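# Remove slotted part from fixture, keep blanks clamped

## Task

Lift the machined part that has the milled slot out of the fixture and set it down lying flat on the table top, while both blanks stay clamped in the positions they hold now.

## Robot and tools

ROBOT. Two arms, left_arm (the robot's own left, on the +y side) and right_arm (-y side), each with a two-finger parallel gripper. Bases: left_arm at (+0.151, +0.313, +0.586) m, right_arm at (+0.151, -0.313, +0.586) m. Fingers point along the gripper's +z axis and close along its y axis. end_effector_position is the point between the pads, about 1 cm short of the fingertips.

FRAME. Everything uses one scene frame: origin at table-top height (z = 0) above the robot's foot, +x forward over the table, +y to the robot's left, +z up. The table starts near x = +0.15 m and may sit at a slight angle. Reported hand positions and orientations can be a few cm off, worse at long reach.

COMMAND ROWS. A row is always 14 numbers, each in [-1, 1]: dx, dy, dz, rx, ry, rz, opening for left_arm, then the same seven for right_arm. Both arms must be filled even if one stays still. dx..rz are offsets, not poses: they are measured from that arm's Hand target at the moment the action or move begins, along scene axes, and rotation turns about the Hand target position. Scale: 1.0 = 0.6 m for position, 1.0 = 180 degrees for rotation; rx, ry, rz form a single rotation vector. An xyz offset longer than 1.0 may be shortened. Opening is absolute, not an offset: +1 fully open (0.094 m), -1 closed. Sending 0 for the opening closes it, so to leave a gripper unchanged repeat its current command (see Tool commands in the result). Sending six zeros re-requests the current Hand target.

TOOLS.
execute_actions(actions, cameras): actions is a list of actions; each action is a list of up to 15 rows, one per 1/30 s step; short tables repeat their final row to fill 15 steps. Every row of an action counts from the same starting Hand target, not the previous row, but the next action starts fresh, so repeating an offset keeps moving. Empty list = just read state and images.
move(target, speed, blend, opening_speed, blocking, cameras): straight-line path toward one row, or a list of up to 15 rows all counted from the same starting Hand targets. speed in m/s (0.002 to 4.3, default 0.25; rotation up to twice that in rad/s), one value or one per target. blend in m rounds corners in a list. opening_speed (0.2 or more, scale units per second) ramps the fingers; use a low value when gripping something fragile. Paths end together, last at least 0.5 s and are cut at 10 s. Moves do not avoid obstacles or the other arm. Openings of later list targets change only on arrival with everything at rest. blocking=false returns after about 0.5 s while the move continues.
wait(seconds 0 to 10): robot holds its last command. stop(): brakes a running move. zoom_image(camera, region [x0,y0,x1,y1] pixels, at most 504x504) magnifies the latest image of cam_head_left, cam_head_right, cam_left_wrist or cam_right_wrist. read_manual gives only licence texts. finished_scene(scene = current scene number) ends the scene irreversibly; the goal must hold without the robot.

RESULTS. Each result gives per-arm state and images. Hand target is the last commanded pose after clipping; the gripper often rests a centimetre or more short of it from friction or weight, which does not by itself mean contact. If it stays short, send the gap as an offset. Orientation commands are clipped to 40 degrees from the measured one per step. grip_measured uses the opening scale; empty it reads up to about 2.7 mm wide; on a hard part under full squeeze it reads up to ~3 mm under the part's width. The force limit is reached from about 0.05 below the touch reading, and grip_measured shows no jump at contact. To release, command well above grip_measured. Joint velocities 'within noise' means the arm is still. Joint torques include the arm's weight; torques 3 and 4 wrap at ±28 N m. The move: line reports how it ended (done = at rest within 10 mm and 2 degrees; off_target, moving, held, fault) and limits (paced = pose clipped, held = steps withheld). Neither done nor off_target tells you whether something is touched. MOTOR HOT appears near 85 °C; at 100 °C that arm goes limp for 30 to 60 s (OVER-TEMPERATURE FAULT).

CAMERAS. Fixed head cameras cam_head_left and cam_head_right (504x504), fisheye wrist cameras cam_left_wrist and cam_right_wrist (672x504). Calibration is approximate; wrist images may lag during motion.

CAUTIONS. Do not drop the part, release it while it moves, or let anything leave the table. Approach slowly: faster moves and targets deeper past contact hit or press harder. An arm blocked by an object keeps pushing until commanded back past its gripper. Keep grippers, wrist cameras and fingers of the two arms apart and never close one gripper on the other's fingers; hard contact between arms can fail the task. Route paths around an arm's own base, not close to it, to avoid shoulder flips. Do not disturb or unclamp the two blanks. Holding loads or stretched poses heats motors. Loose objects may be nudged briefly by outside pushes.

Each tool is called as a command line: name --argument value for each argument, lists and objects as JSON in quotes; but a table of rows of numbers goes row by row, as --pt "numbers of a row", without its own name.

## Session

execute_actions --actions '[]'

Scene clock: 0.00 s.
left_arm: end_effector_position=(+0.8491, +0.3481, +0.3824) grip_measured=+1.000 end_effector_quat_wxyz=(+0.429, +0.155, +0.870, -0.189) | right_arm: end_effector_position=(+0.5483, -0.5440, +0.1183) grip_measured=+1.000 end_effector_quat_wxyz=(+0.278, -0.377, +0.879, -0.091)
Joint positions: left_arm=[-1.792 0.995 0.99 0.312 0.501 0.471 0.094] | right_arm=[1.274 1.71 0.825 1.082 -0.514 -1.006 0.094]
Joint velocities: within noise
Joint torques (N m): no reading
Motor temperatures (°C): left_arm=[31 25 26 28 29 28 27] | right_arm=[33 29 26 28 29 27 25]
Heat: left arm: hottest waist 31 °C; right arm: hottest waist 33 °C.
Hand target: left_arm +0.8552, +0.3502, +0.3845; +0.434, +0.155, +0.868, -0.186 | right_arm +0.5459, -0.5431, +0.1208; +0.277, -0.377, +0.879, -0.091
Tool commands: left_gripper/opening=+1.0 right_gripper/opening=+1.0

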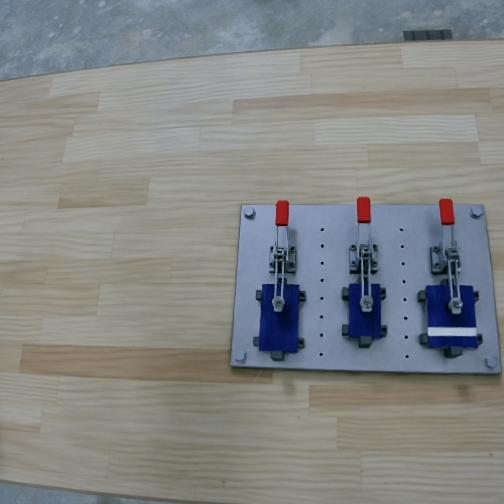

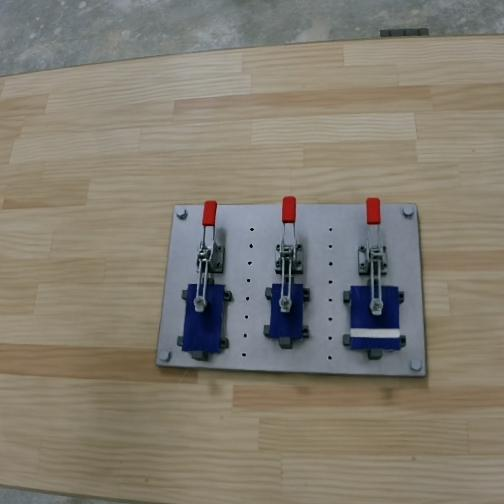

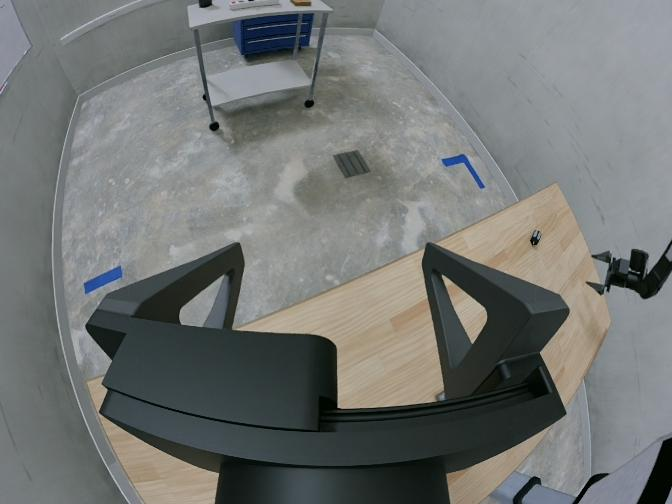

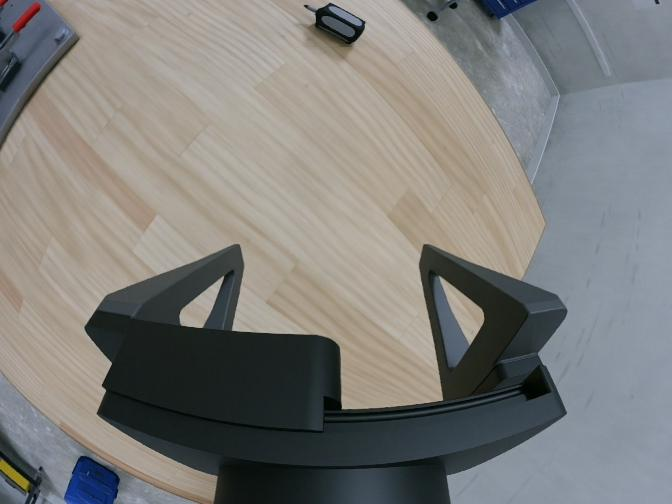

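zoom_image --camera "cam_head_left" --region '[400, 180, 504, 380]'

zoom_image --camera "cam_head_right" --region '[320, 180, 440, 380]'

zoom_image --camera "cam_head_right" --region '[150, 180, 330, 380]'

Scaled by 2.520 from the camera's 504x504 image, which has a finer 720x720 frame.

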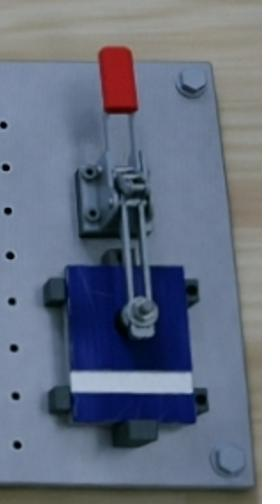

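Scaled by 2.520 from the camera's 504x504 image, which has a finer 720x720 frame.

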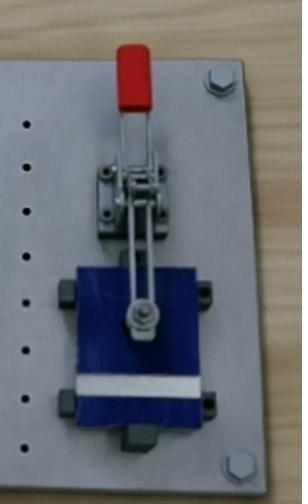

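Scaled by 2.520 from the camera's 504x504 image, which has a finer 720x720 frame.

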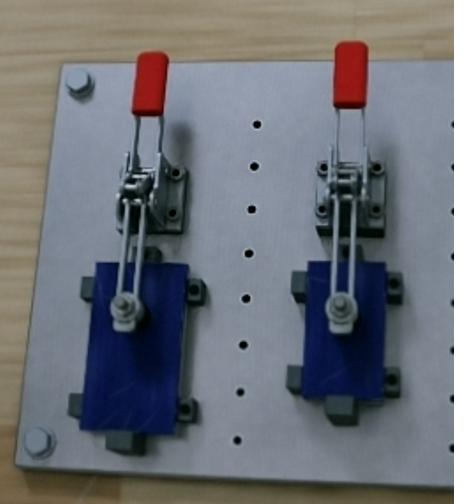

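move --target '[0,0,0,0,0,0,1, -0.2098,0.3052,0.132,0.3299,0.4044,-0.675,1]'

Scene clock: 14.33 s.
left_arm: end_effector_position=(+0.8491, +0.3481, +0.3824) grip_measured=+1.000 end_effector_quat_wxyz=(+0.429, +0.155, +0.870, -0.189) | right_arm: end_effector_position=(+0.4354, -0.3600, +0.1964) grip_measured=+1.000 end_effector_quat_wxyz=(-0.264, +0.643, +0.663, +0.278)
Joint positions: left_arm=[-1.792 0.995 0.99 0.312 0.501 0.471 0.094] | right_arm=[1.378 1.456 0.703 -0.058 -0.884 0.919 0.094]
Joint velocities: within noise
Joint torques (N m): left_arm=[-1.49 -16.85 5.75 1.78 0.42 0.12] | right_arm=[-4.13 -9.47 -6.24 0.27 -0.5 0.02]
Motor temperatures (°C): left_arm=[31 26 27 28 29 28 27] | right_arm=[33 30 26 28 29 27 25]
Heat: left arm: hottest waist 31 °C; right arm: hottest waist 33 °C.
Hand target: left_arm +0.8552, +0.3502, +0.3845; +0.434, +0.155, +0.868, -0.186 | right_arm +0.4199, -0.3599, +0.2000; -0.271, +0.653, +0.653, +0.271
Off the commanded pose: left_arm 0.007 m, 1 deg | right_arm 0.016 m, 2 deg.
move: off_target (right_arm)
camera_calibration:
cam_right_wrist: T_world_to_cam=[[-0.999206, -0.0195133, -0.0347236, 0.43677], [-0.0372413, 0.148483, 0.988214, -0.121317], [-0.0141274, 0.988722, -0.149092, 0.516169], [0, 0, 0, 1]] pos_world=[0.439198, -0.483812, 0.21201]

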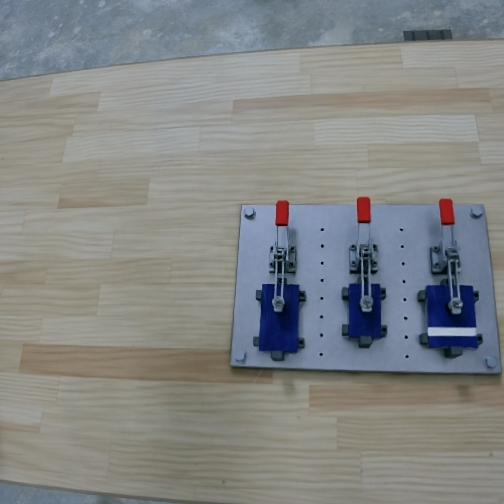

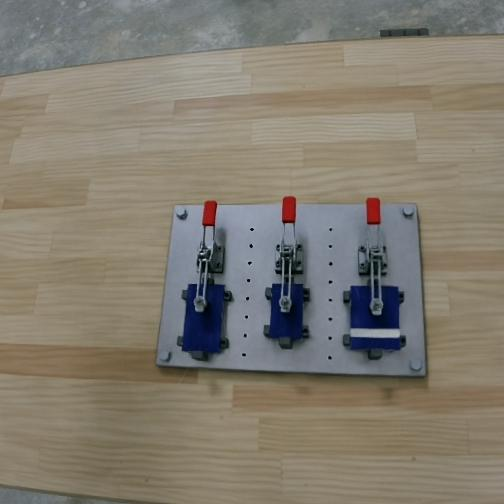

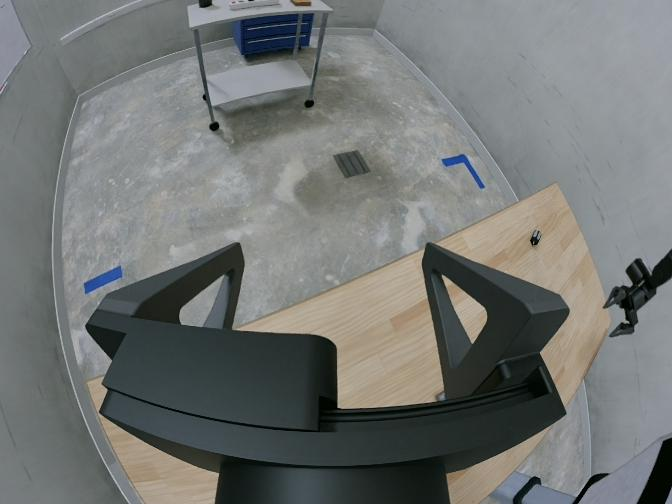

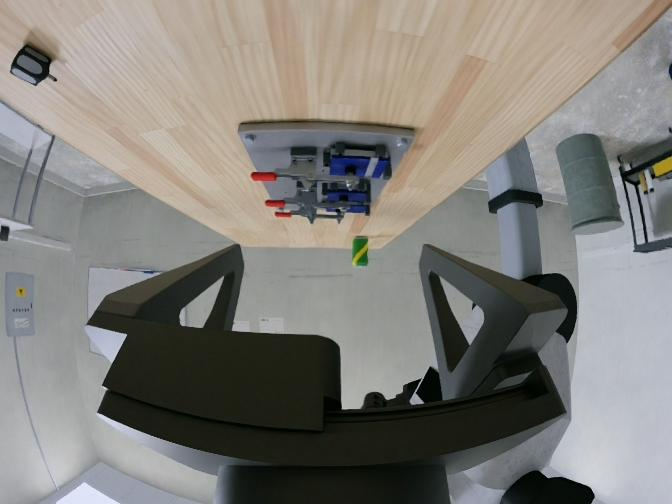

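zoom_image --camera "cam_right_wrist" --region '[230, 110, 430, 260]'

Scaled by 2.520 from the camera's 672x504 image, which has a finer 960x720 frame.

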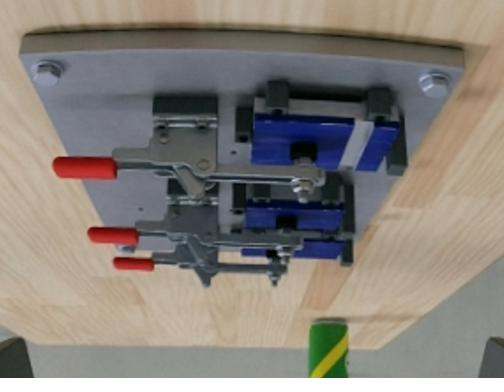

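zoom_image --camera "cam_right_wrist" --region '[240, 120, 340, 220]'

zoom_image --camera "cam_right_wrist" --region '[310, 120, 410, 220]'

Scaled by 5.040 from the camera's 672x504 image, which has a finer 960x720 frame.

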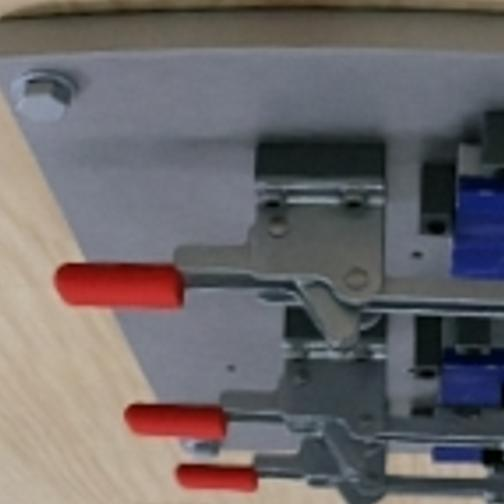

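Scaled by 5.040 from the camera's 672x504 image, which has a finer 960x720 frame.

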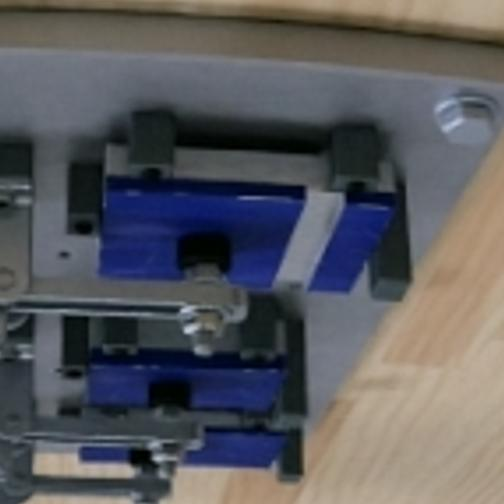

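move --target '[0,0,0,0,0,0,1, 0.0502,0.3582,0.06,-0.2811,-0.2811,0.4406,1]' --cameras '["cam_right_wrist", "cam_head_right"]'

zoom_image --camera "cam_right_wrist" --region '[200, 100, 480, 340]'

Scene clock: 26.73 s.
left_arm: end_effector_position=(+0.8491, +0.3481, +0.3824) grip_measured=+1.000 end_effector_quat_wxyz=(+0.429, +0.155, +0.870, -0.189) | right_arm: end_effector_position=(+0.4484, -0.1527, +0.2318) grip_measured=+1.000 end_effector_quat_wxyz=(-0.167, -0.003, -0.986, +0.006)
Joint positions: left_arm=[-1.792 0.995 0.99 0.312 0.501 0.471 0.094] | right_arm=[2.326 1.851 0.463 1.317 0.664 -0.248 0.094]
Joint velocities: within noise
Joint torques (N m): left_arm=[-1.49 -16.85 5.74 1.8 0.42 0.12] | right_arm=[6.83 -5.6 -5.05 1.88 0.07 -0.21]
Motor temperatures (°C): left_arm=[31 27 27 28 29 28 27] | right_arm=[33 30 27 28 29 27 25]
Heat: left arm: hottest waist 31 °C; right arm: hottest waist 33 °C.
Hand target: left_arm +0.8552, +0.3502, +0.3845; +0.434, +0.155, +0.868, -0.186 | right_arm +0.4502, -0.1451, +0.2360; +0.174, +0.000, +0.985, +0.000
Off the commanded pose: left_arm 0.007 m, 1 deg | right_arm 0.009 m, 1 deg.
move: done
camera_calibration:
cam_right_wrist: T_world_to_cam=[[-0.00274646, -0.999946, 0.0100628, -0.151864], [-0.955772, 0.00558431, 0.294056, 0.364394], [-0.294096, -0.00881009, -0.955735, 0.476907], [0, 0, 0, 1]] pos_world=[0.488117, -0.149689, 0.350173]
Images, in order (width x height): cam_head_right 504x504, cam_right_wrist 672x504.

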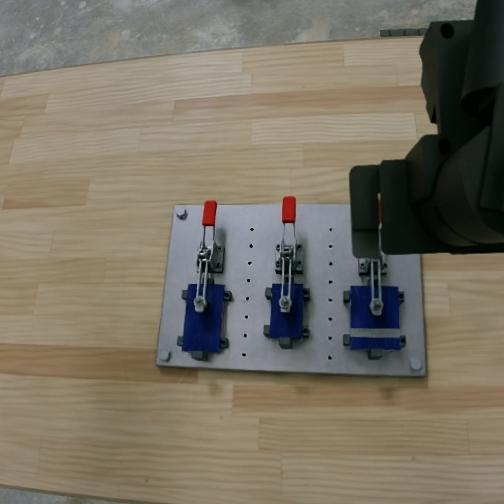

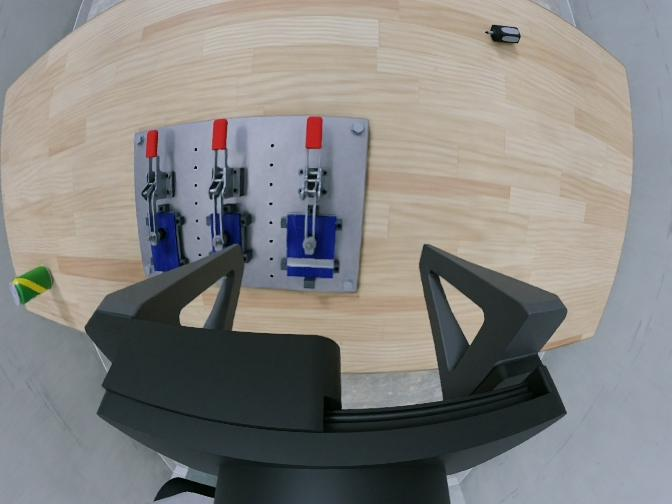

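Scaled by 1.800 from the camera's 672x504 image, which has a finer 960x720 frame.

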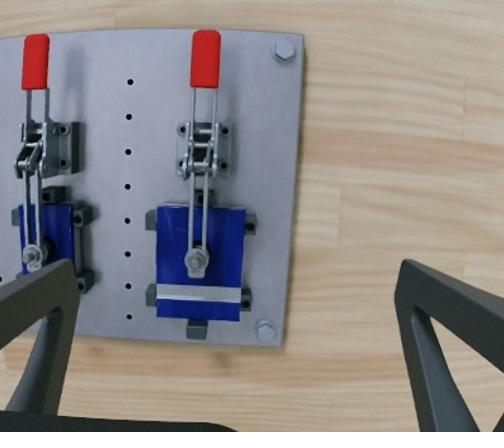

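move --target '[0,0,0,0,0,0,1, 0.1497,0.0293,-0.1767,0.0026,0.1111,-0.015,0.0]' --cameras '["cam_right_wrist", "cam_head_right"]'

zoom_image --camera "cam_right_wrist" --region '[220, 120, 450, 340]'

Scene clock: 34.80 s.
left_arm: end_effector_position=(+0.8491, +0.3481, +0.3824) grip_measured=+1.000 end_effector_quat_wxyz=(+0.429, +0.155, +0.870, -0.189) | right_arm: end_effector_position=(+0.5415, -0.1212, +0.1352) grip_measured=+0.003 end_effector_quat_wxyz=(-0.006, -0.019, -1.000, -0.004)
Joint positions: left_arm=[-1.792 0.995 0.99 0.312 0.501 0.471 0.094] | right_arm=[2.251 1.733 0.926 0.349 0.615 0.003 0.047]
Joint velocities: within noise
Joint torques (N m): left_arm=[-1.49 -16.85 5.75 1.8 0.42 0.12] | right_arm=[5.48 -9.64 -1.81 -0.08 -0.13 -0.03]
Motor temperatures (°C): left_arm=[31 27 28 28 29 27 27] | right_arm=[33 30 27 28 28 27 25]
Heat: left arm: hottest waist 31 °C; right arm: hottest waist 33 °C.
Hand target: left_arm +0.8552, +0.3502, +0.3845; +0.434, +0.155, +0.868, -0.186 | right_arm +0.5400, -0.1276, +0.1299; +0.001, +0.024, +1.000, -0.001
Off the commanded pose: left_arm 0.007 m, 1 deg | right_arm 0.008 m, 1 deg.
move: done
camera_calibration:
cam_right_wrist: T_world_to_cam=[[-0.0332468, -0.999385, -0.011139, -0.0996293], [-0.812917, 0.0205565, 0.582017, 0.36708], [-0.58143, 0.0284053, -0.813101, 0.552991], [0, 0, 0, 1]] pos_world=[0.616619, -0.122822, 0.234881]
Images, in order (width x height): cam_head_right 504x504, cam_right_wrist 672x504.

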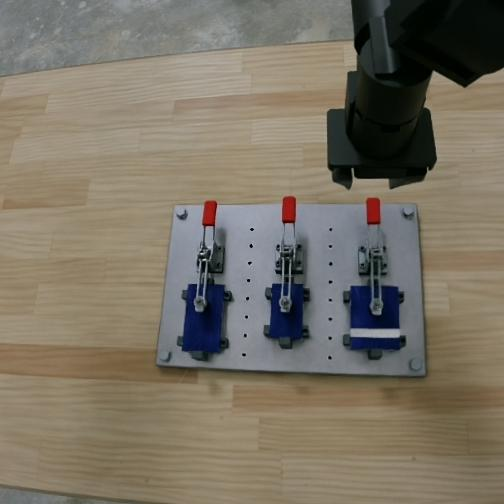

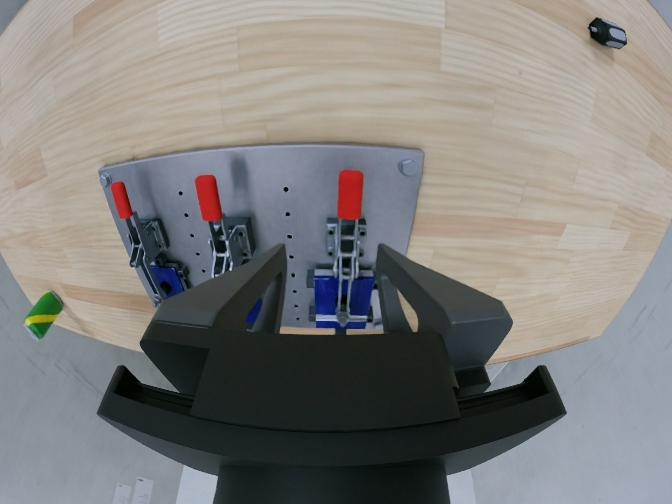

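Scaled by 2.191 from the camera's 672x504 image, which has a finer 960x720 frame.

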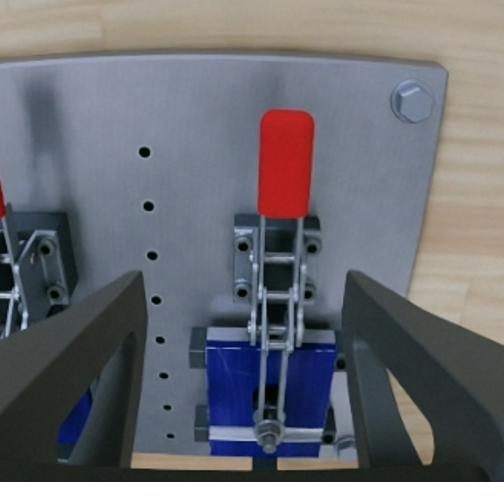

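move --pt "0 0 0 0 0 0 1 -0.0083 -0.018 -0.03 0 0 0 0.0" --pt "0 0 0 0 0 0 1 -0.0083 -0.018 -0.1415 0 0 0 0.0" --speed 0.12 --cameras '["cam_right_wrist", "cam_head_right"]'

zoom_image --camera "cam_right_wrist" --region '[220, 120, 450, 340]'

Scene clock: 37.87 s.
left_arm: end_effector_position=(+0.8491, +0.3481, +0.3824) grip_measured=+1.000 end_effector_quat_wxyz=(+0.429, +0.155, +0.870, -0.189) | right_arm: end_effector_position=(+0.5348, -0.1321, +0.0500) grip_measured=+0.003 end_effector_quat_wxyz=(+0.003, -0.024, -1.000, -0.004)
Joint positions: left_arm=[-1.792 0.995 0.99 0.312 0.501 0.471 0.094] | right_arm=[2.142 1.909 1.086 0.373 0.519 -0.032 0.047]
Joint velocities: within noise
Joint torques (N m): left_arm=[-1.44 -16.85 5.74 1.78 0.42 0.12] | right_arm=[6.07 -9.58 -2.59 1.03 -0.15 -0.19]
Motor temperatures (°C): left_arm=[31 27 28 28 29 27 27] | right_arm=[33 30 27 28 28 27 25]
Heat: left arm: hottest waist 31 °C; right arm: hottest waist 33 °C.
Hand target: left_arm +0.8552, +0.3502, +0.3845; +0.434, +0.155, +0.868, -0.186 | right_arm +0.5352, -0.1383, +0.0450; +0.001, +0.024, +1.000, +0.000
Off the commanded pose: left_arm 0.007 m, 1 deg | right_arm 0.008 m, 1 deg.
move: done
camera_calibration:
cam_right_wrist: T_world_to_cam=[[-0.0430516, -0.999023, -0.0100133, -0.10647], [-0.801956, 0.0285785, 0.596699, 0.405907], [-0.59583, 0.0337191, -0.802403, 0.48809], [0, 0, 0, 1]] pos_world=[0.611754, -0.134425, 0.148374]
Images, in order (width x height): cam_head_right 504x504, cam_right_wrist 672x504.

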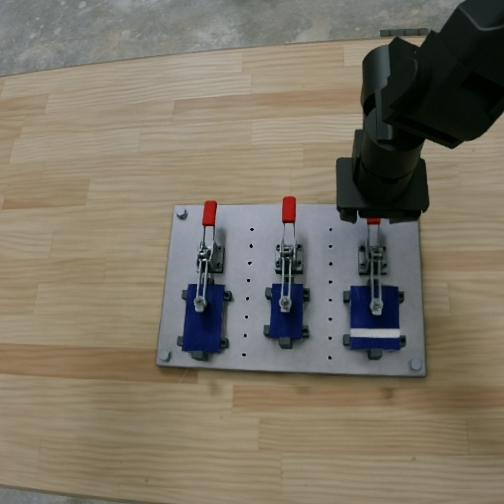

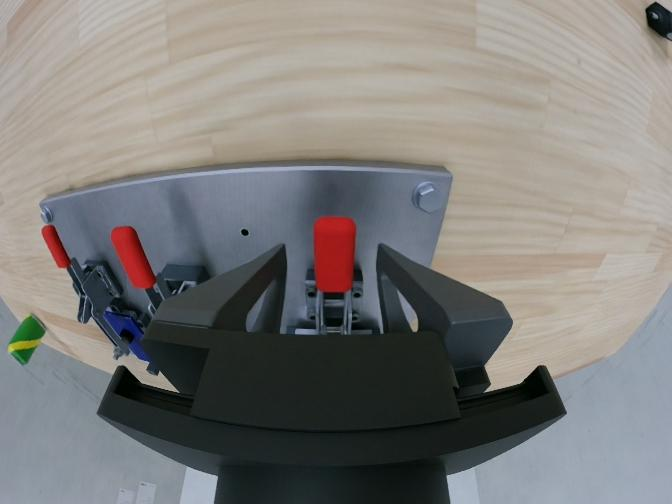

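Scaled by 2.191 from the camera's 672x504 image, which has a finer 960x720 frame.

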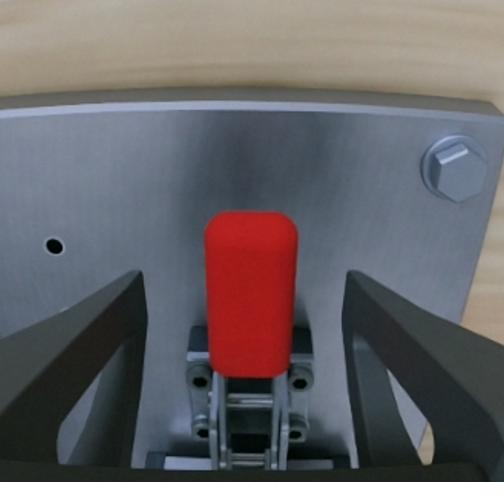

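move --target '[0,0,0,0,0,0,1, 0,-0.0025,0,0,0,0,-0.7]' --speed 0.1 --opening_speed 0.6 --cameras '["cam_right_wrist"]'

zoom_image --camera "cam_right_wrist" --region '[220, 120, 450, 340]'

Scene clock: 40.07 s.
left_arm: end_effector_position=(+0.8491, +0.3481, +0.3824) grip_measured=+1.000 end_effector_quat_wxyz=(+0.429, +0.155, +0.870, -0.189) | right_arm: end_effector_position=(+0.5346, -0.1334, +0.0493) grip_measured=-0.620 end_effector_quat_wxyz=(+0.003, -0.023, -1.000, -0.003)
Joint positions: left_arm=[-1.792 0.995 0.99 0.312 0.501 0.471 0.094] | right_arm=[2.139 1.909 1.086 0.373 0.517 -0.034 0.018]
Joint velocities: within noise
Joint torques (N m): left_arm=[-1.49 -16.85 5.74 1.78 0.42 0.12] | right_arm=[5.77 -9.99 -2.76 1.14 -0.14 -0.14]
Motor temperatures (°C): left_arm=[31 27 28 28 29 27 27] | right_arm=[33 30 27 28 28 27 25]
Heat: left arm: hottest waist 31 °C; right arm: hottest waist 33 °C.
Hand target: left_arm +0.8552, +0.3502, +0.3845; +0.434, +0.155, +0.868, -0.186 | right_arm +0.5352, -0.1399, +0.0450; +0.001, +0.024, +1.000, -0.001
Off the commanded pose: left_arm 0.007 m, 1 deg | right_arm 0.008 m, 1 deg.
move: done
camera_calibration:
cam_right_wrist: T_world_to_cam=[[-0.0425688, -0.999049, -0.00947724, -0.108163], [-0.801625, 0.028492, 0.597148, 0.405981], [-0.59631, 0.0330171, -0.802075, 0.487522], [0, 0, 0, 1]] pos_world=[0.611554, -0.135724, 0.147573]
Images, in order (width x height): cam_right_wrist 672x504.

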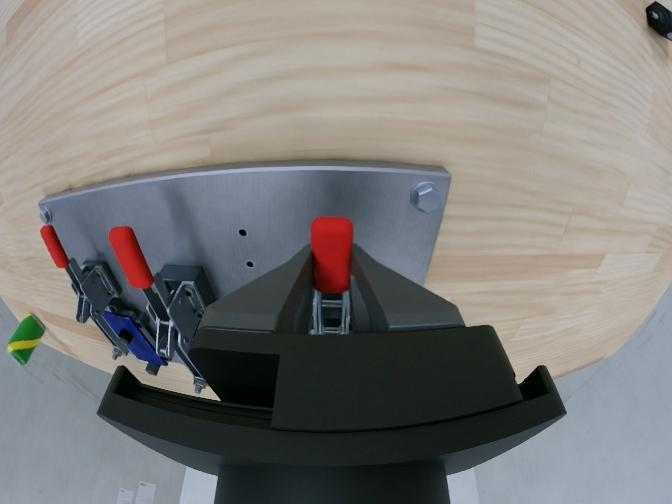

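Scaled by 2.191 from the camera's 672x504 image, which has a finer 960x720 frame.

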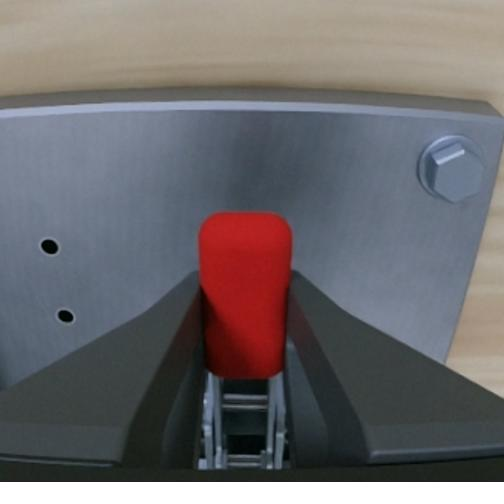

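move --target '[0,0,0,0,0,0,1, -0.0035,0,0.0272,0,0,0,-0.7]' --speed 0.04 --cameras '["cam_right_wrist", "cam_head_right"]'

zoom_image --camera "cam_right_wrist" --region '[220, 120, 450, 340]'

zoom_image --camera "cam_head_right" --region '[320, 180, 440, 380]'

Scene clock: 41.83 s.
left_arm: end_effector_position=(+0.8491, +0.3481, +0.3824) grip_measured=+1.000 end_effector_quat_wxyz=(+0.429, +0.155, +0.870, -0.189) | right_arm: end_effector_position=(+0.5344, -0.1338, +0.0497) grip_measured=-0.623 end_effector_quat_wxyz=(+0.002, -0.024, -1.000, -0.003)
Joint positions: left_arm=[-1.792 0.995 0.99 0.312 0.501 0.471 0.094] | right_arm=[2.139 1.909 1.084 0.378 0.518 -0.034 0.018]
Joint velocities: within noise
Joint torques (N m): left_arm=[-1.44 -16.85 5.75 1.78 0.42 0.12] | right_arm=[6.95 -11.99 -6.05 1.06 0.36 -0.11]
Motor temperatures (°C): left_arm=[31 27 28 28 29 27 27] | right_arm=[33 30 27 28 28 27 25]
Heat: left arm: hottest waist 31 °C; right arm: hottest waist 33 °C.
Hand target: left_arm +0.8552, +0.3502, +0.3845; +0.434, +0.155, +0.868, -0.186 | right_arm +0.5329, -0.1399, +0.0613; +0.001, +0.024, +1.000, +0.000
Off the commanded pose: left_arm 0.007 m, 1 deg | right_arm 0.013 m, 0 deg.
move: off_target (right_arm)
camera_calibration:
cam_right_wrist: T_world_to_cam=[[-0.0436968, -0.999011, -0.00824366, -0.107958], [-0.802721, 0.0301964, 0.595589, 0.406585], [-0.594751, 0.0326427, -0.803247, 0.486922], [0, 0, 0, 1]] pos_world=[0.611254, -0.136023, 0.148071]
Images, in order (width x height): cam_head_right 504x504, cam_right_wrist 672x504.

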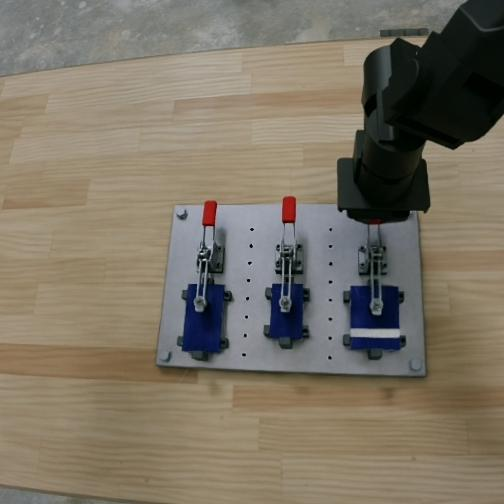

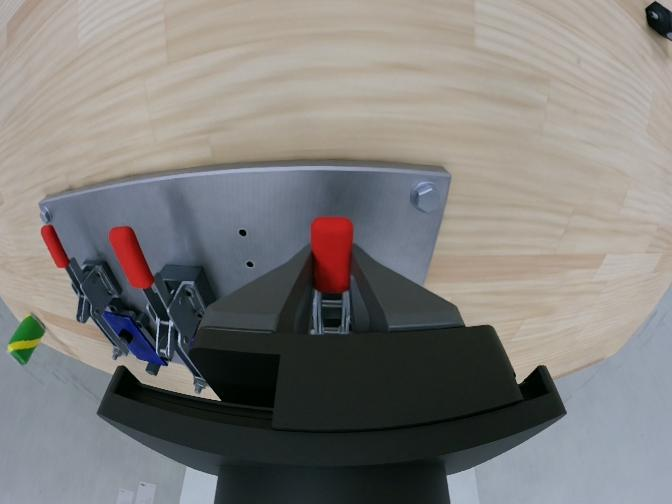

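Scaled by 2.191 from the camera's 672x504 image, which has a finer 960x720 frame.

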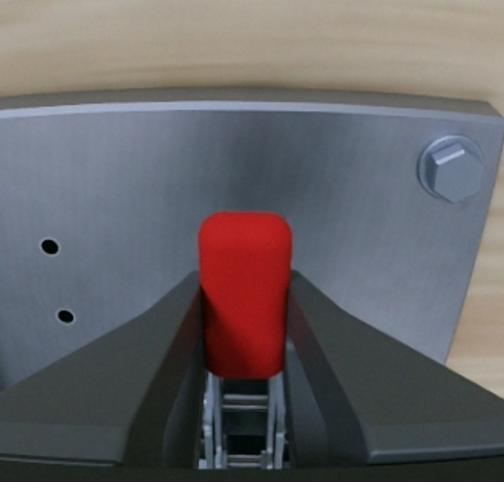

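Scaled by 2.520 from the camera's 504x504 image, which has a finer 720x720 frame.

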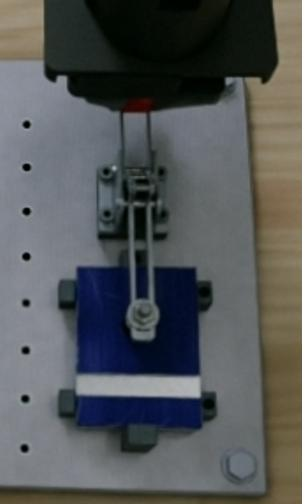

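move --target '[0,0,0,0,0,0,1, -0.003,0,0.02,0,0,0,-0.75]' --speed 0.04 --cameras '["cam_right_wrist"]'

Scene clock: 43.03 s.
left_arm: end_effector_position=(+0.8491, +0.3481, +0.3824) grip_measured=+1.000 end_effector_quat_wxyz=(+0.429, +0.155, +0.870, -0.189) | right_arm: end_effector_position=(+0.5341, -0.1340, +0.0500) grip_measured=-0.623 end_effector_quat_wxyz=(+0.000, -0.025, -1.000, -0.003)
Joint positions: left_arm=[-1.792 0.995 0.99 0.312 0.501 0.471 0.094] | right_arm=[2.139 1.909 1.081 0.384 0.518 -0.034 0.018]
Joint velocities: within noise
Joint torques (N m): left_arm=[-1.49 -16.85 5.75 1.78 0.42 0.12] | right_arm=[7 -13.68 -8.13 1.1 0.81 -0.05]
Motor temperatures (°C): left_arm=[31 28 28 28 29 27 27] | right_arm=[33 30 27 28 28 27 25]
Heat: left arm: hottest waist 31 °C; right arm: hottest waist 33 °C.
Hand target: left_arm +0.8552, +0.3502, +0.3845; +0.434, +0.155, +0.868, -0.186 | right_arm +0.5309, -0.1399, +0.0733; +0.000, +0.024, +1.000, +0.000
Off the commanded pose: left_arm 0.007 m, 1 deg | right_arm 0.024 m, 0 deg.
move: off_target (right_arm)
camera_calibration:
cam_right_wrist: T_world_to_cam=[[-0.045355, -0.998938, -0.00815054, -0.107275], [-0.804428, 0.0316835, 0.593204, 0.407273], [-0.592316, 0.0334613, -0.805011, 0.485885], [0, 0, 0, 1]] pos_world=[0.610554, -0.136323, 0.148672]
Images, in order (width x height): cam_right_wrist 672x504.

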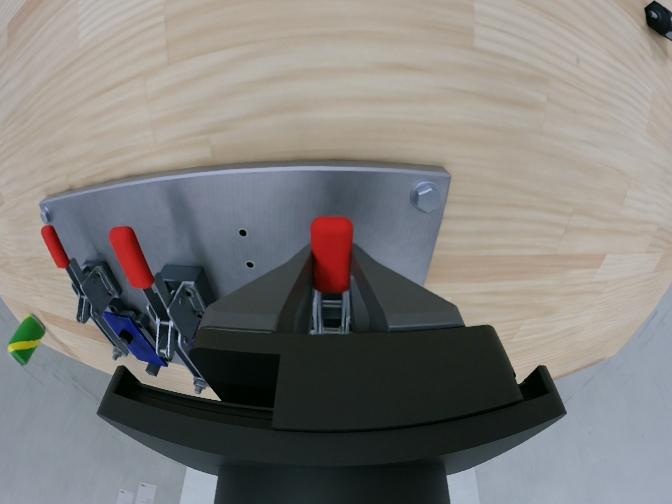

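move --target '[0,0,0,0,0,0,1, -0.003,0,0.025,0,0,0,-0.8]' --speed 0.05 --cameras '["cam_right_wrist"]'

Scene clock: 44.37 s.
left_arm: end_effector_position=(+0.8491, +0.3481, +0.3824) grip_measured=+1.000 end_effector_quat_wxyz=(+0.429, +0.155, +0.870, -0.189) | right_arm: end_effector_position=(+0.5266, -0.1338, +0.0635) grip_measured=-0.623 end_effector_quat_wxyz=(+0.004, -0.020, -1.000, -0.006)
Joint positions: left_arm=[-1.792 0.995 0.99 0.312 0.501 0.471 0.094] | right_arm=[2.149 1.883 1.039 0.389 0.521 -0.034 0.018]
Joint velocities: within noise
Joint torques (N m): left_arm=[-1.44 -16.85 5.74 1.78 0.42 0.12] | right_arm=[7.41 -14.04 -7.76 0.95 1.2 0.05]
Motor temperatures (°C): left_arm=[31 28 28 28 29 27 27] | right_arm=[33 30 27 28 28 27 25]
Heat: left arm: hottest waist 31 °C; right arm: hottest waist 33 °C.
Hand target: left_arm +0.8552, +0.3502, +0.3845; +0.434, +0.155, +0.868, -0.186 | right_arm +0.5292, -0.1398, +0.0883; +0.000, +0.024, +1.000, +0.000
Off the commanded pose: left_arm 0.007 m, 1 deg | right_arm 0.026 m, 1 deg.
move: off_target (right_arm)
camera_calibration:
cam_right_wrist: T_world_to_cam=[[-0.0356504, -0.999255, -0.0147767, -0.112112], [-0.800226, 0.0196863, 0.599375, 0.389105], [-0.598637, 0.0331927, -0.800332, 0.495241], [0, 0, 0, 1]] pos_world=[0.603845, -0.136127, 0.161481]
Images, in order (width x height): cam_right_wrist 672x504.

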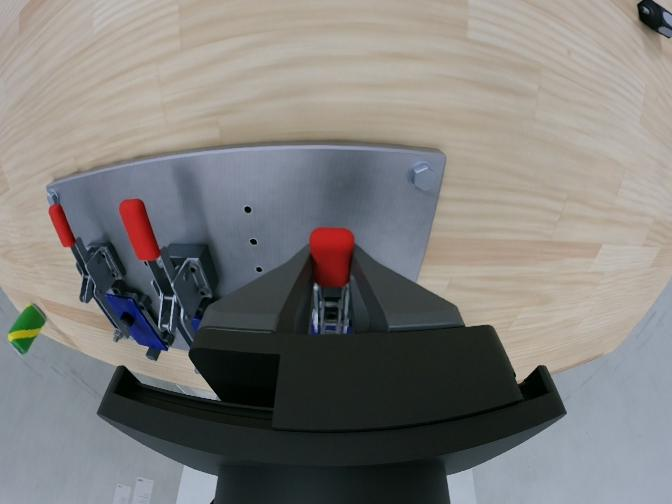

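move --target '[0,0,0,0,0,0,1, -0.06,0,-0.004,0,0,0,-0.8]' --speed 0.05 --cameras '["cam_right_wrist", "cam_head_left"]'

zoom_image --camera "cam_right_wrist" --region '[220, 180, 450, 400]'

Scene clock: 47.00 s.
left_arm: end_effector_position=(+0.8491, +0.3481, +0.3824) grip_measured=+1.000 end_effector_quat_wxyz=(+0.429, +0.155, +0.870, -0.189) | right_arm: end_effector_position=(+0.5227, -0.1338, +0.0670) grip_measured=-0.623 end_effector_quat_wxyz=(-0.020, -0.025, -0.999, -0.006)
Joint positions: left_arm=[-1.792 0.995 0.99 0.312 0.501 0.471 0.094] | right_arm=[2.151 1.893 1.003 0.491 0.519 -0.05 0.018]
Joint velocities: within noise
Joint torques (N m): left_arm=[-1.44 -16.85 5.74 1.78 0.42 0.12] | right_arm=[6.89 -11.75 -9.52 1.02 1.09 0.2]
Motor temperatures (°C): left_arm=[31 28 28 28 29 27 27] | right_arm=[33 30 28 28 29 27 25]
Heat: left arm: hottest waist 31 °C; right arm: hottest waist 33 °C.
Hand target: left_arm +0.8552, +0.3502, +0.3845; +0.434, +0.155, +0.868, -0.186 | right_arm +0.4932, -0.1398, +0.0859; +0.000, +0.024, +1.000, +0.000
Off the commanded pose: left_arm 0.007 m, 1 deg | right_arm 0.035 m, 2 deg.
move: off_target (right_arm)
camera_calibration:
cam_right_wrist: T_world_to_cam=[[-0.0461202, -0.998803, -0.0163185, -0.106572], [-0.828238, 0.0291012, 0.55962, 0.40239], [-0.558475, 0.0393255, -0.828588, 0.477464], [0, 0, 0, 1]] pos_world=[0.595011, -0.13693, 0.168696]
Images, in order (width x height): cam_head_left 504x504, cam_right_wrist 672x504.

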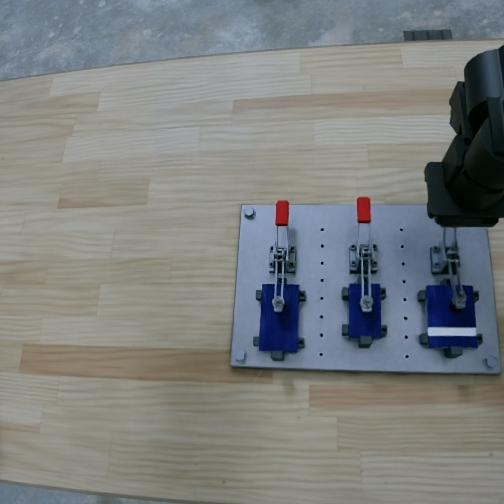

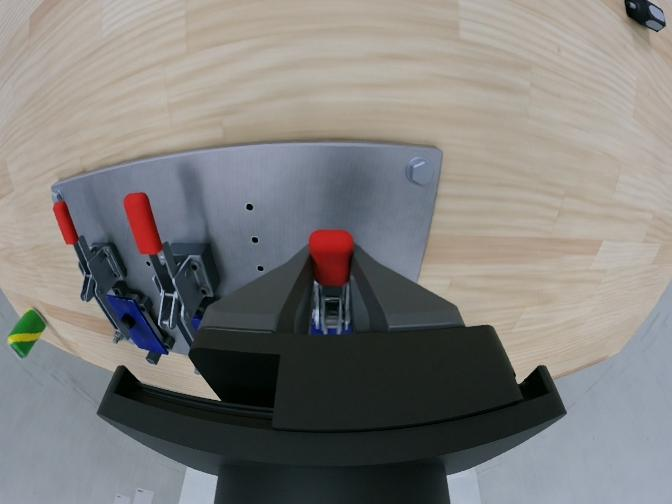

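Scaled by 2.191 from the camera's 672x504 image, which has a finer 960x720 frame.

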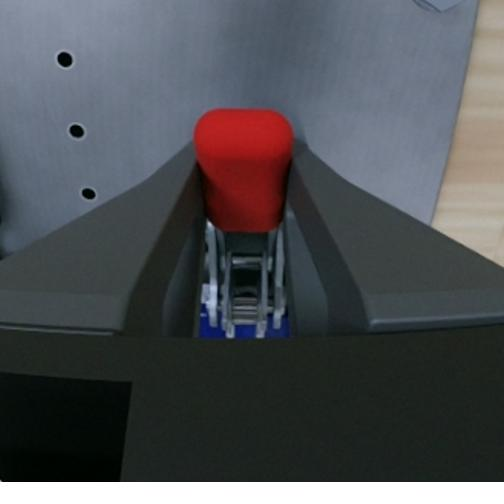

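move --target '[0,0,0,0,0,0,1, -0.0135,0,0.008,0,-0.111,0,-0.68]' --speed 0.1 --cameras '["cam_right_wrist", "cam_head_left"]'

zoom_image --camera "cam_right_wrist" --region '[220, 180, 450, 400]'

Scene clock: 51.23 s.
left_arm: end_effector_position=(+0.8491, +0.3481, +0.3824) grip_measured=+1.000 end_effector_quat_wxyz=(+0.429, +0.155, +0.870, -0.189) | right_arm: end_effector_position=(+0.5110, -0.1328, +0.0751) grip_measured=-0.623 end_effector_quat_wxyz=(-0.186, -0.023, -0.982, -0.001)
Joint positions: left_arm=[-1.792 0.995 0.99 0.312 0.501 0.471 0.094] | right_arm=[2.145 2.064 0.905 1.137 0.466 -0.237 0.018]
Joint velocities: within noise
Joint torques (N m): left_arm=[-1.49 -16.85 5.74 1.78 0.42 0.12] | right_arm=[6.24 -8.47 -10.69 2.66 0.02 0.07]
Motor temperatures (°C): left_arm=[31 28 28 28 29 27 27] | right_arm=[33 30 28 28 29 27 25]
Heat: left arm: hottest waist 31 °C; right arm: hottest waist 33 °C.
Hand target: left_arm +0.8552, +0.3502, +0.3845; +0.434, +0.155, +0.868, -0.186 | right_arm +0.4851, -0.1398, +0.0908; +0.174, +0.023, +0.984, +0.004
Off the commanded pose: left_arm 0.007 m, 1 deg | right_arm 0.031 m, 1 deg.
move: off_target (right_arm)
camera_calibration:
cam_right_wrist: T_world_to_cam=[[-0.0403918, -0.999101, -0.0129065, -0.109119], [-0.965924, 0.035739, 0.256347, 0.482249], [-0.255655, 0.022821, -0.966499, 0.331029], [0, 0, 0, 1]] pos_world=[0.546038, -0.13381, 0.194908]
Images, in order (width x height): cam_head_left 504x504, cam_right_wrist 672x504.

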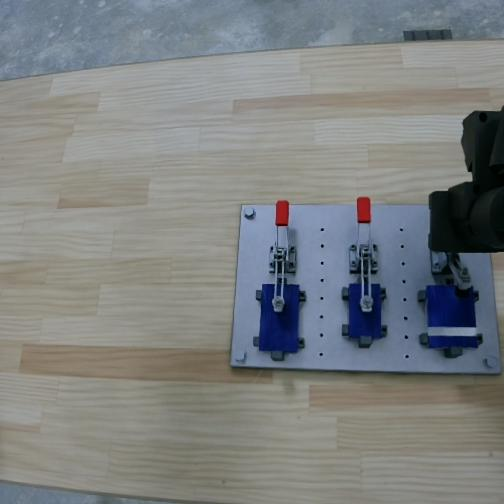

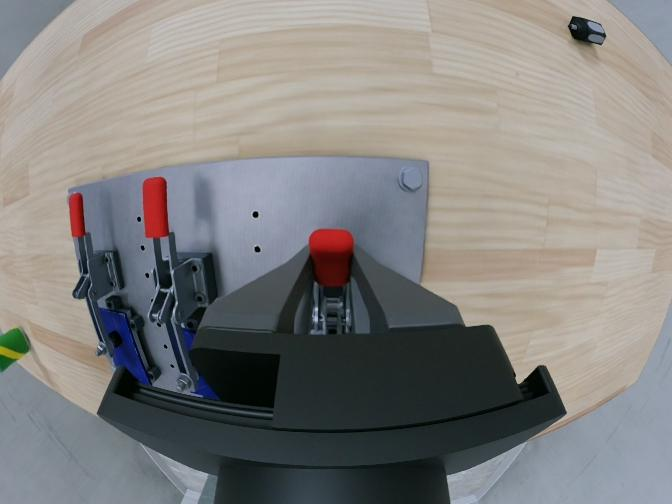

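Scaled by 2.191 from the camera's 672x504 image, which has a finer 960x720 frame.

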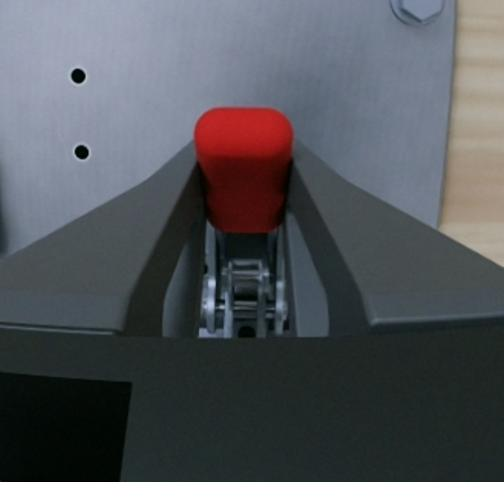

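move --target '[0,0,0,0,0,0,1, -0.03,0,-0.003,0,-0.111,0,-0.68]' --speed 0.1 --cameras '["cam_right_wrist", "cam_head_left"]'

zoom_image --camera "cam_right_wrist" --region '[220, 180, 450, 400]'

zoom_image --camera "cam_head_left" --region '[400, 180, 504, 380]'

Scene clock: 54.53 s.
left_arm: end_effector_position=(+0.8491, +0.3481, +0.3824) grip_measured=+1.000 end_effector_quat_wxyz=(+0.429, +0.155, +0.870, -0.189) | right_arm: end_effector_position=(+0.5039, -0.1323, +0.0779) grip_measured=-0.625 end_effector_quat_wxyz=(+0.303, +0.018, +0.953, +0.013)
Joint positions: left_arm=[-1.792 0.995 0.99 0.312 0.501 0.471 0.094] | right_arm=[2.115 2.228 0.923 1.522 0.337 -0.334 0.018]
Joint velocities: within noise
Joint torques (N m): left_arm=[-1.49 -16.85 5.74 1.78 0.42 0.12] | right_arm=[5.48 -4.48 -11.07 3.81 -0.78 0.15]
Motor temperatures (°C): left_arm=[31 28 28 28 29 27 26] | right_arm=[33 30 29 28 29 27 26]
Heat: left arm: hottest waist 31 °C; right arm: hottest waist 33 °C.
Hand target: left_arm +0.8552, +0.3502, +0.3845; +0.434, +0.155, +0.868, -0.186 | right_arm +0.4671, -0.1398, +0.0889; +0.342, +0.022, +0.939, +0.008
Off the commanded pose: left_arm 0.007 m, 1 deg | right_arm 0.039 m, 5 deg.
joint sent to its limit (right arm) — joint 4 (wrist pitch), upper limit. The joint targets are off in orientation, not in position.
move: off_target (right_arm)
camera_calibration:
cam_right_wrist: T_world_to_cam=[[-0.0201966, -0.999128, -0.0365312, -0.117228], [-0.999639, 0.0195328, 0.0184373, 0.507967], [-0.0177077, 0.0368903, -0.999162, 0.216414], [0, 0, 0, 1]] pos_world=[0.509248, -0.135031, 0.202585]
Images, in order (width x height): cam_head_left 504x504, cam_right_wrist 672x504.

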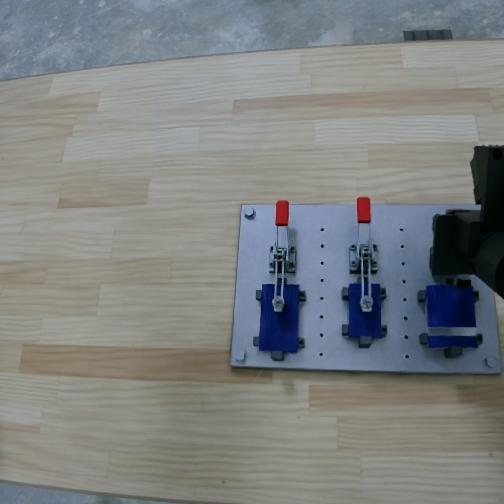

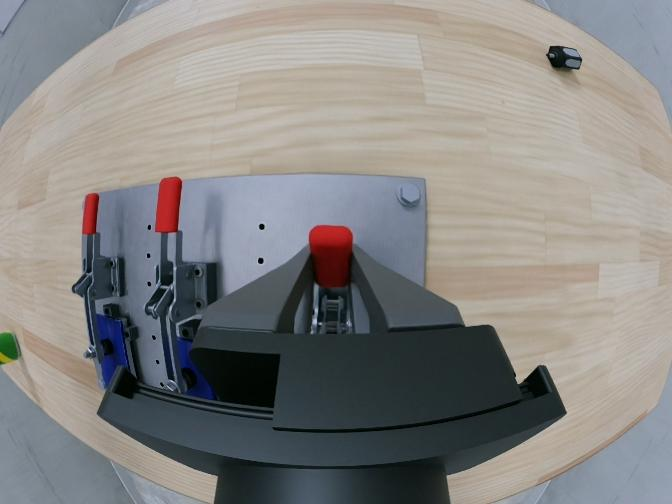

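Scaled by 2.191 from the camera's 672x504 image, which has a finer 960x720 frame.

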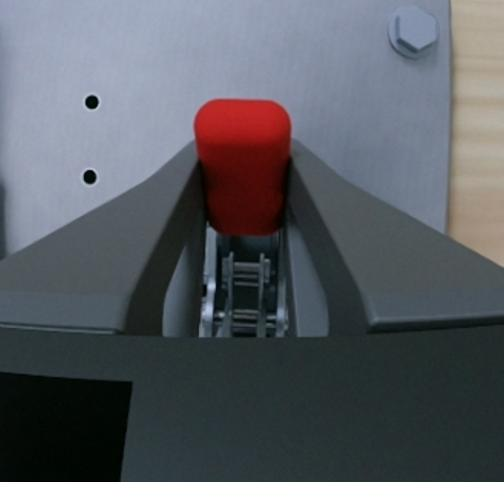

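Scaled by 2.520 from the camera's 504x504 image, which has a finer 720x720 frame.

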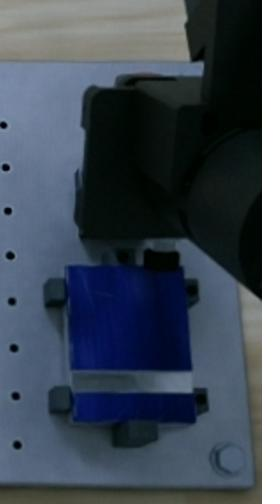

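move --target '[0,0,0,0,0,0,1, -0.025,0,-0.01,0,0.04,0,-0.7]' --speed 0.1 --cameras '["cam_right_wrist", "cam_head_left"]'

zoom_image --camera "cam_head_left" --region '[400, 180, 504, 380]'

Scene clock: 56.27 s.
left_arm: end_effector_position=(+0.8491, +0.3481, +0.3824) grip_measured=+1.000 end_effector_quat_wxyz=(+0.429, +0.155, +0.870, -0.189) | right_arm: end_effector_position=(+0.5029, -0.1332, +0.0777) grip_measured=-0.625 end_effector_quat_wxyz=(+0.303, +0.018, +0.953, +0.010)
Joint positions: left_arm=[-1.792 0.995 0.99 0.312 0.501 0.471 0.094] | right_arm=[2.115 2.23 0.923 1.525 0.343 -0.336 0.018]
Joint velocities: within noise
Joint torques (N m): left_arm=[-1.44 -16.85 5.74 1.78 0.42 0.12] | right_arm=[5.83 -2.2 -10.71 3.74 0.68 0.27]
Motor temperatures (°C): left_arm=[31 28 28 28 29 27 26] | right_arm=[33 30 29 28 29 27 26]
Heat: left arm: hottest waist 31 °C; right arm: hottest waist 33 °C.
Hand target: left_arm +0.8552, +0.3502, +0.3845; +0.434, +0.155, +0.868, -0.186 | right_arm +0.4523, -0.1398, +0.0830; +0.283, +0.023, +0.959, +0.006
Off the commanded pose: left_arm 0.007 m, 1 deg | right_arm 0.052 m, 3 deg.
joint sent to its limit (right arm) — joint 4 (wrist pitch), upper limit. The joint targets still meet the commanded pose.
move: off_target (right_arm)
camera_calibration:
cam_right_wrist: T_world_to_cam=[[-0.0225099, -0.999278, -0.0305984, -0.117489], [-0.99957, 0.02192, 0.0194796, 0.507256], [-0.0187948, 0.0310237, -0.999342, 0.215994], [0, 0, 0, 1]] pos_world=[0.508453, -0.135224, 0.202376]
Images, in order (width x height): cam_head_left 504x504, cam_right_wrist 672x504.

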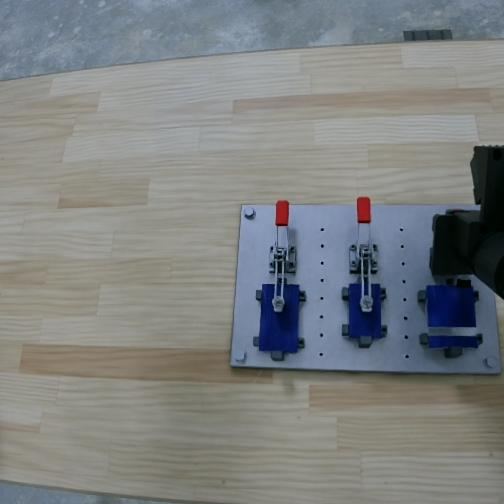

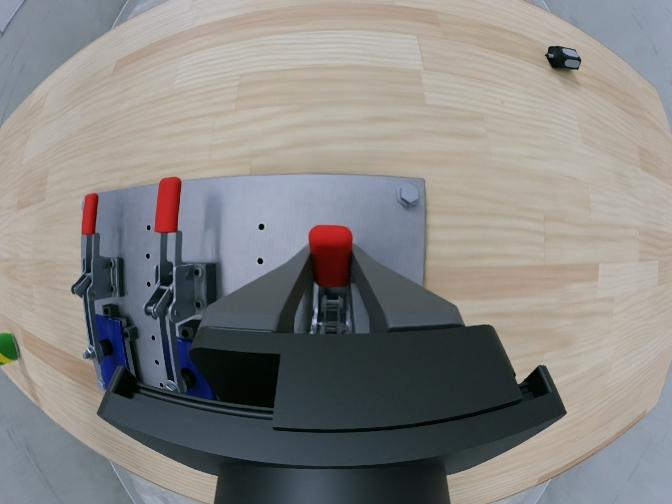

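Scaled by 2.520 from the camera's 504x504 image, which has a finer 720x720 frame.

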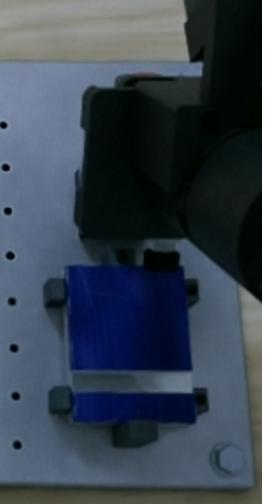

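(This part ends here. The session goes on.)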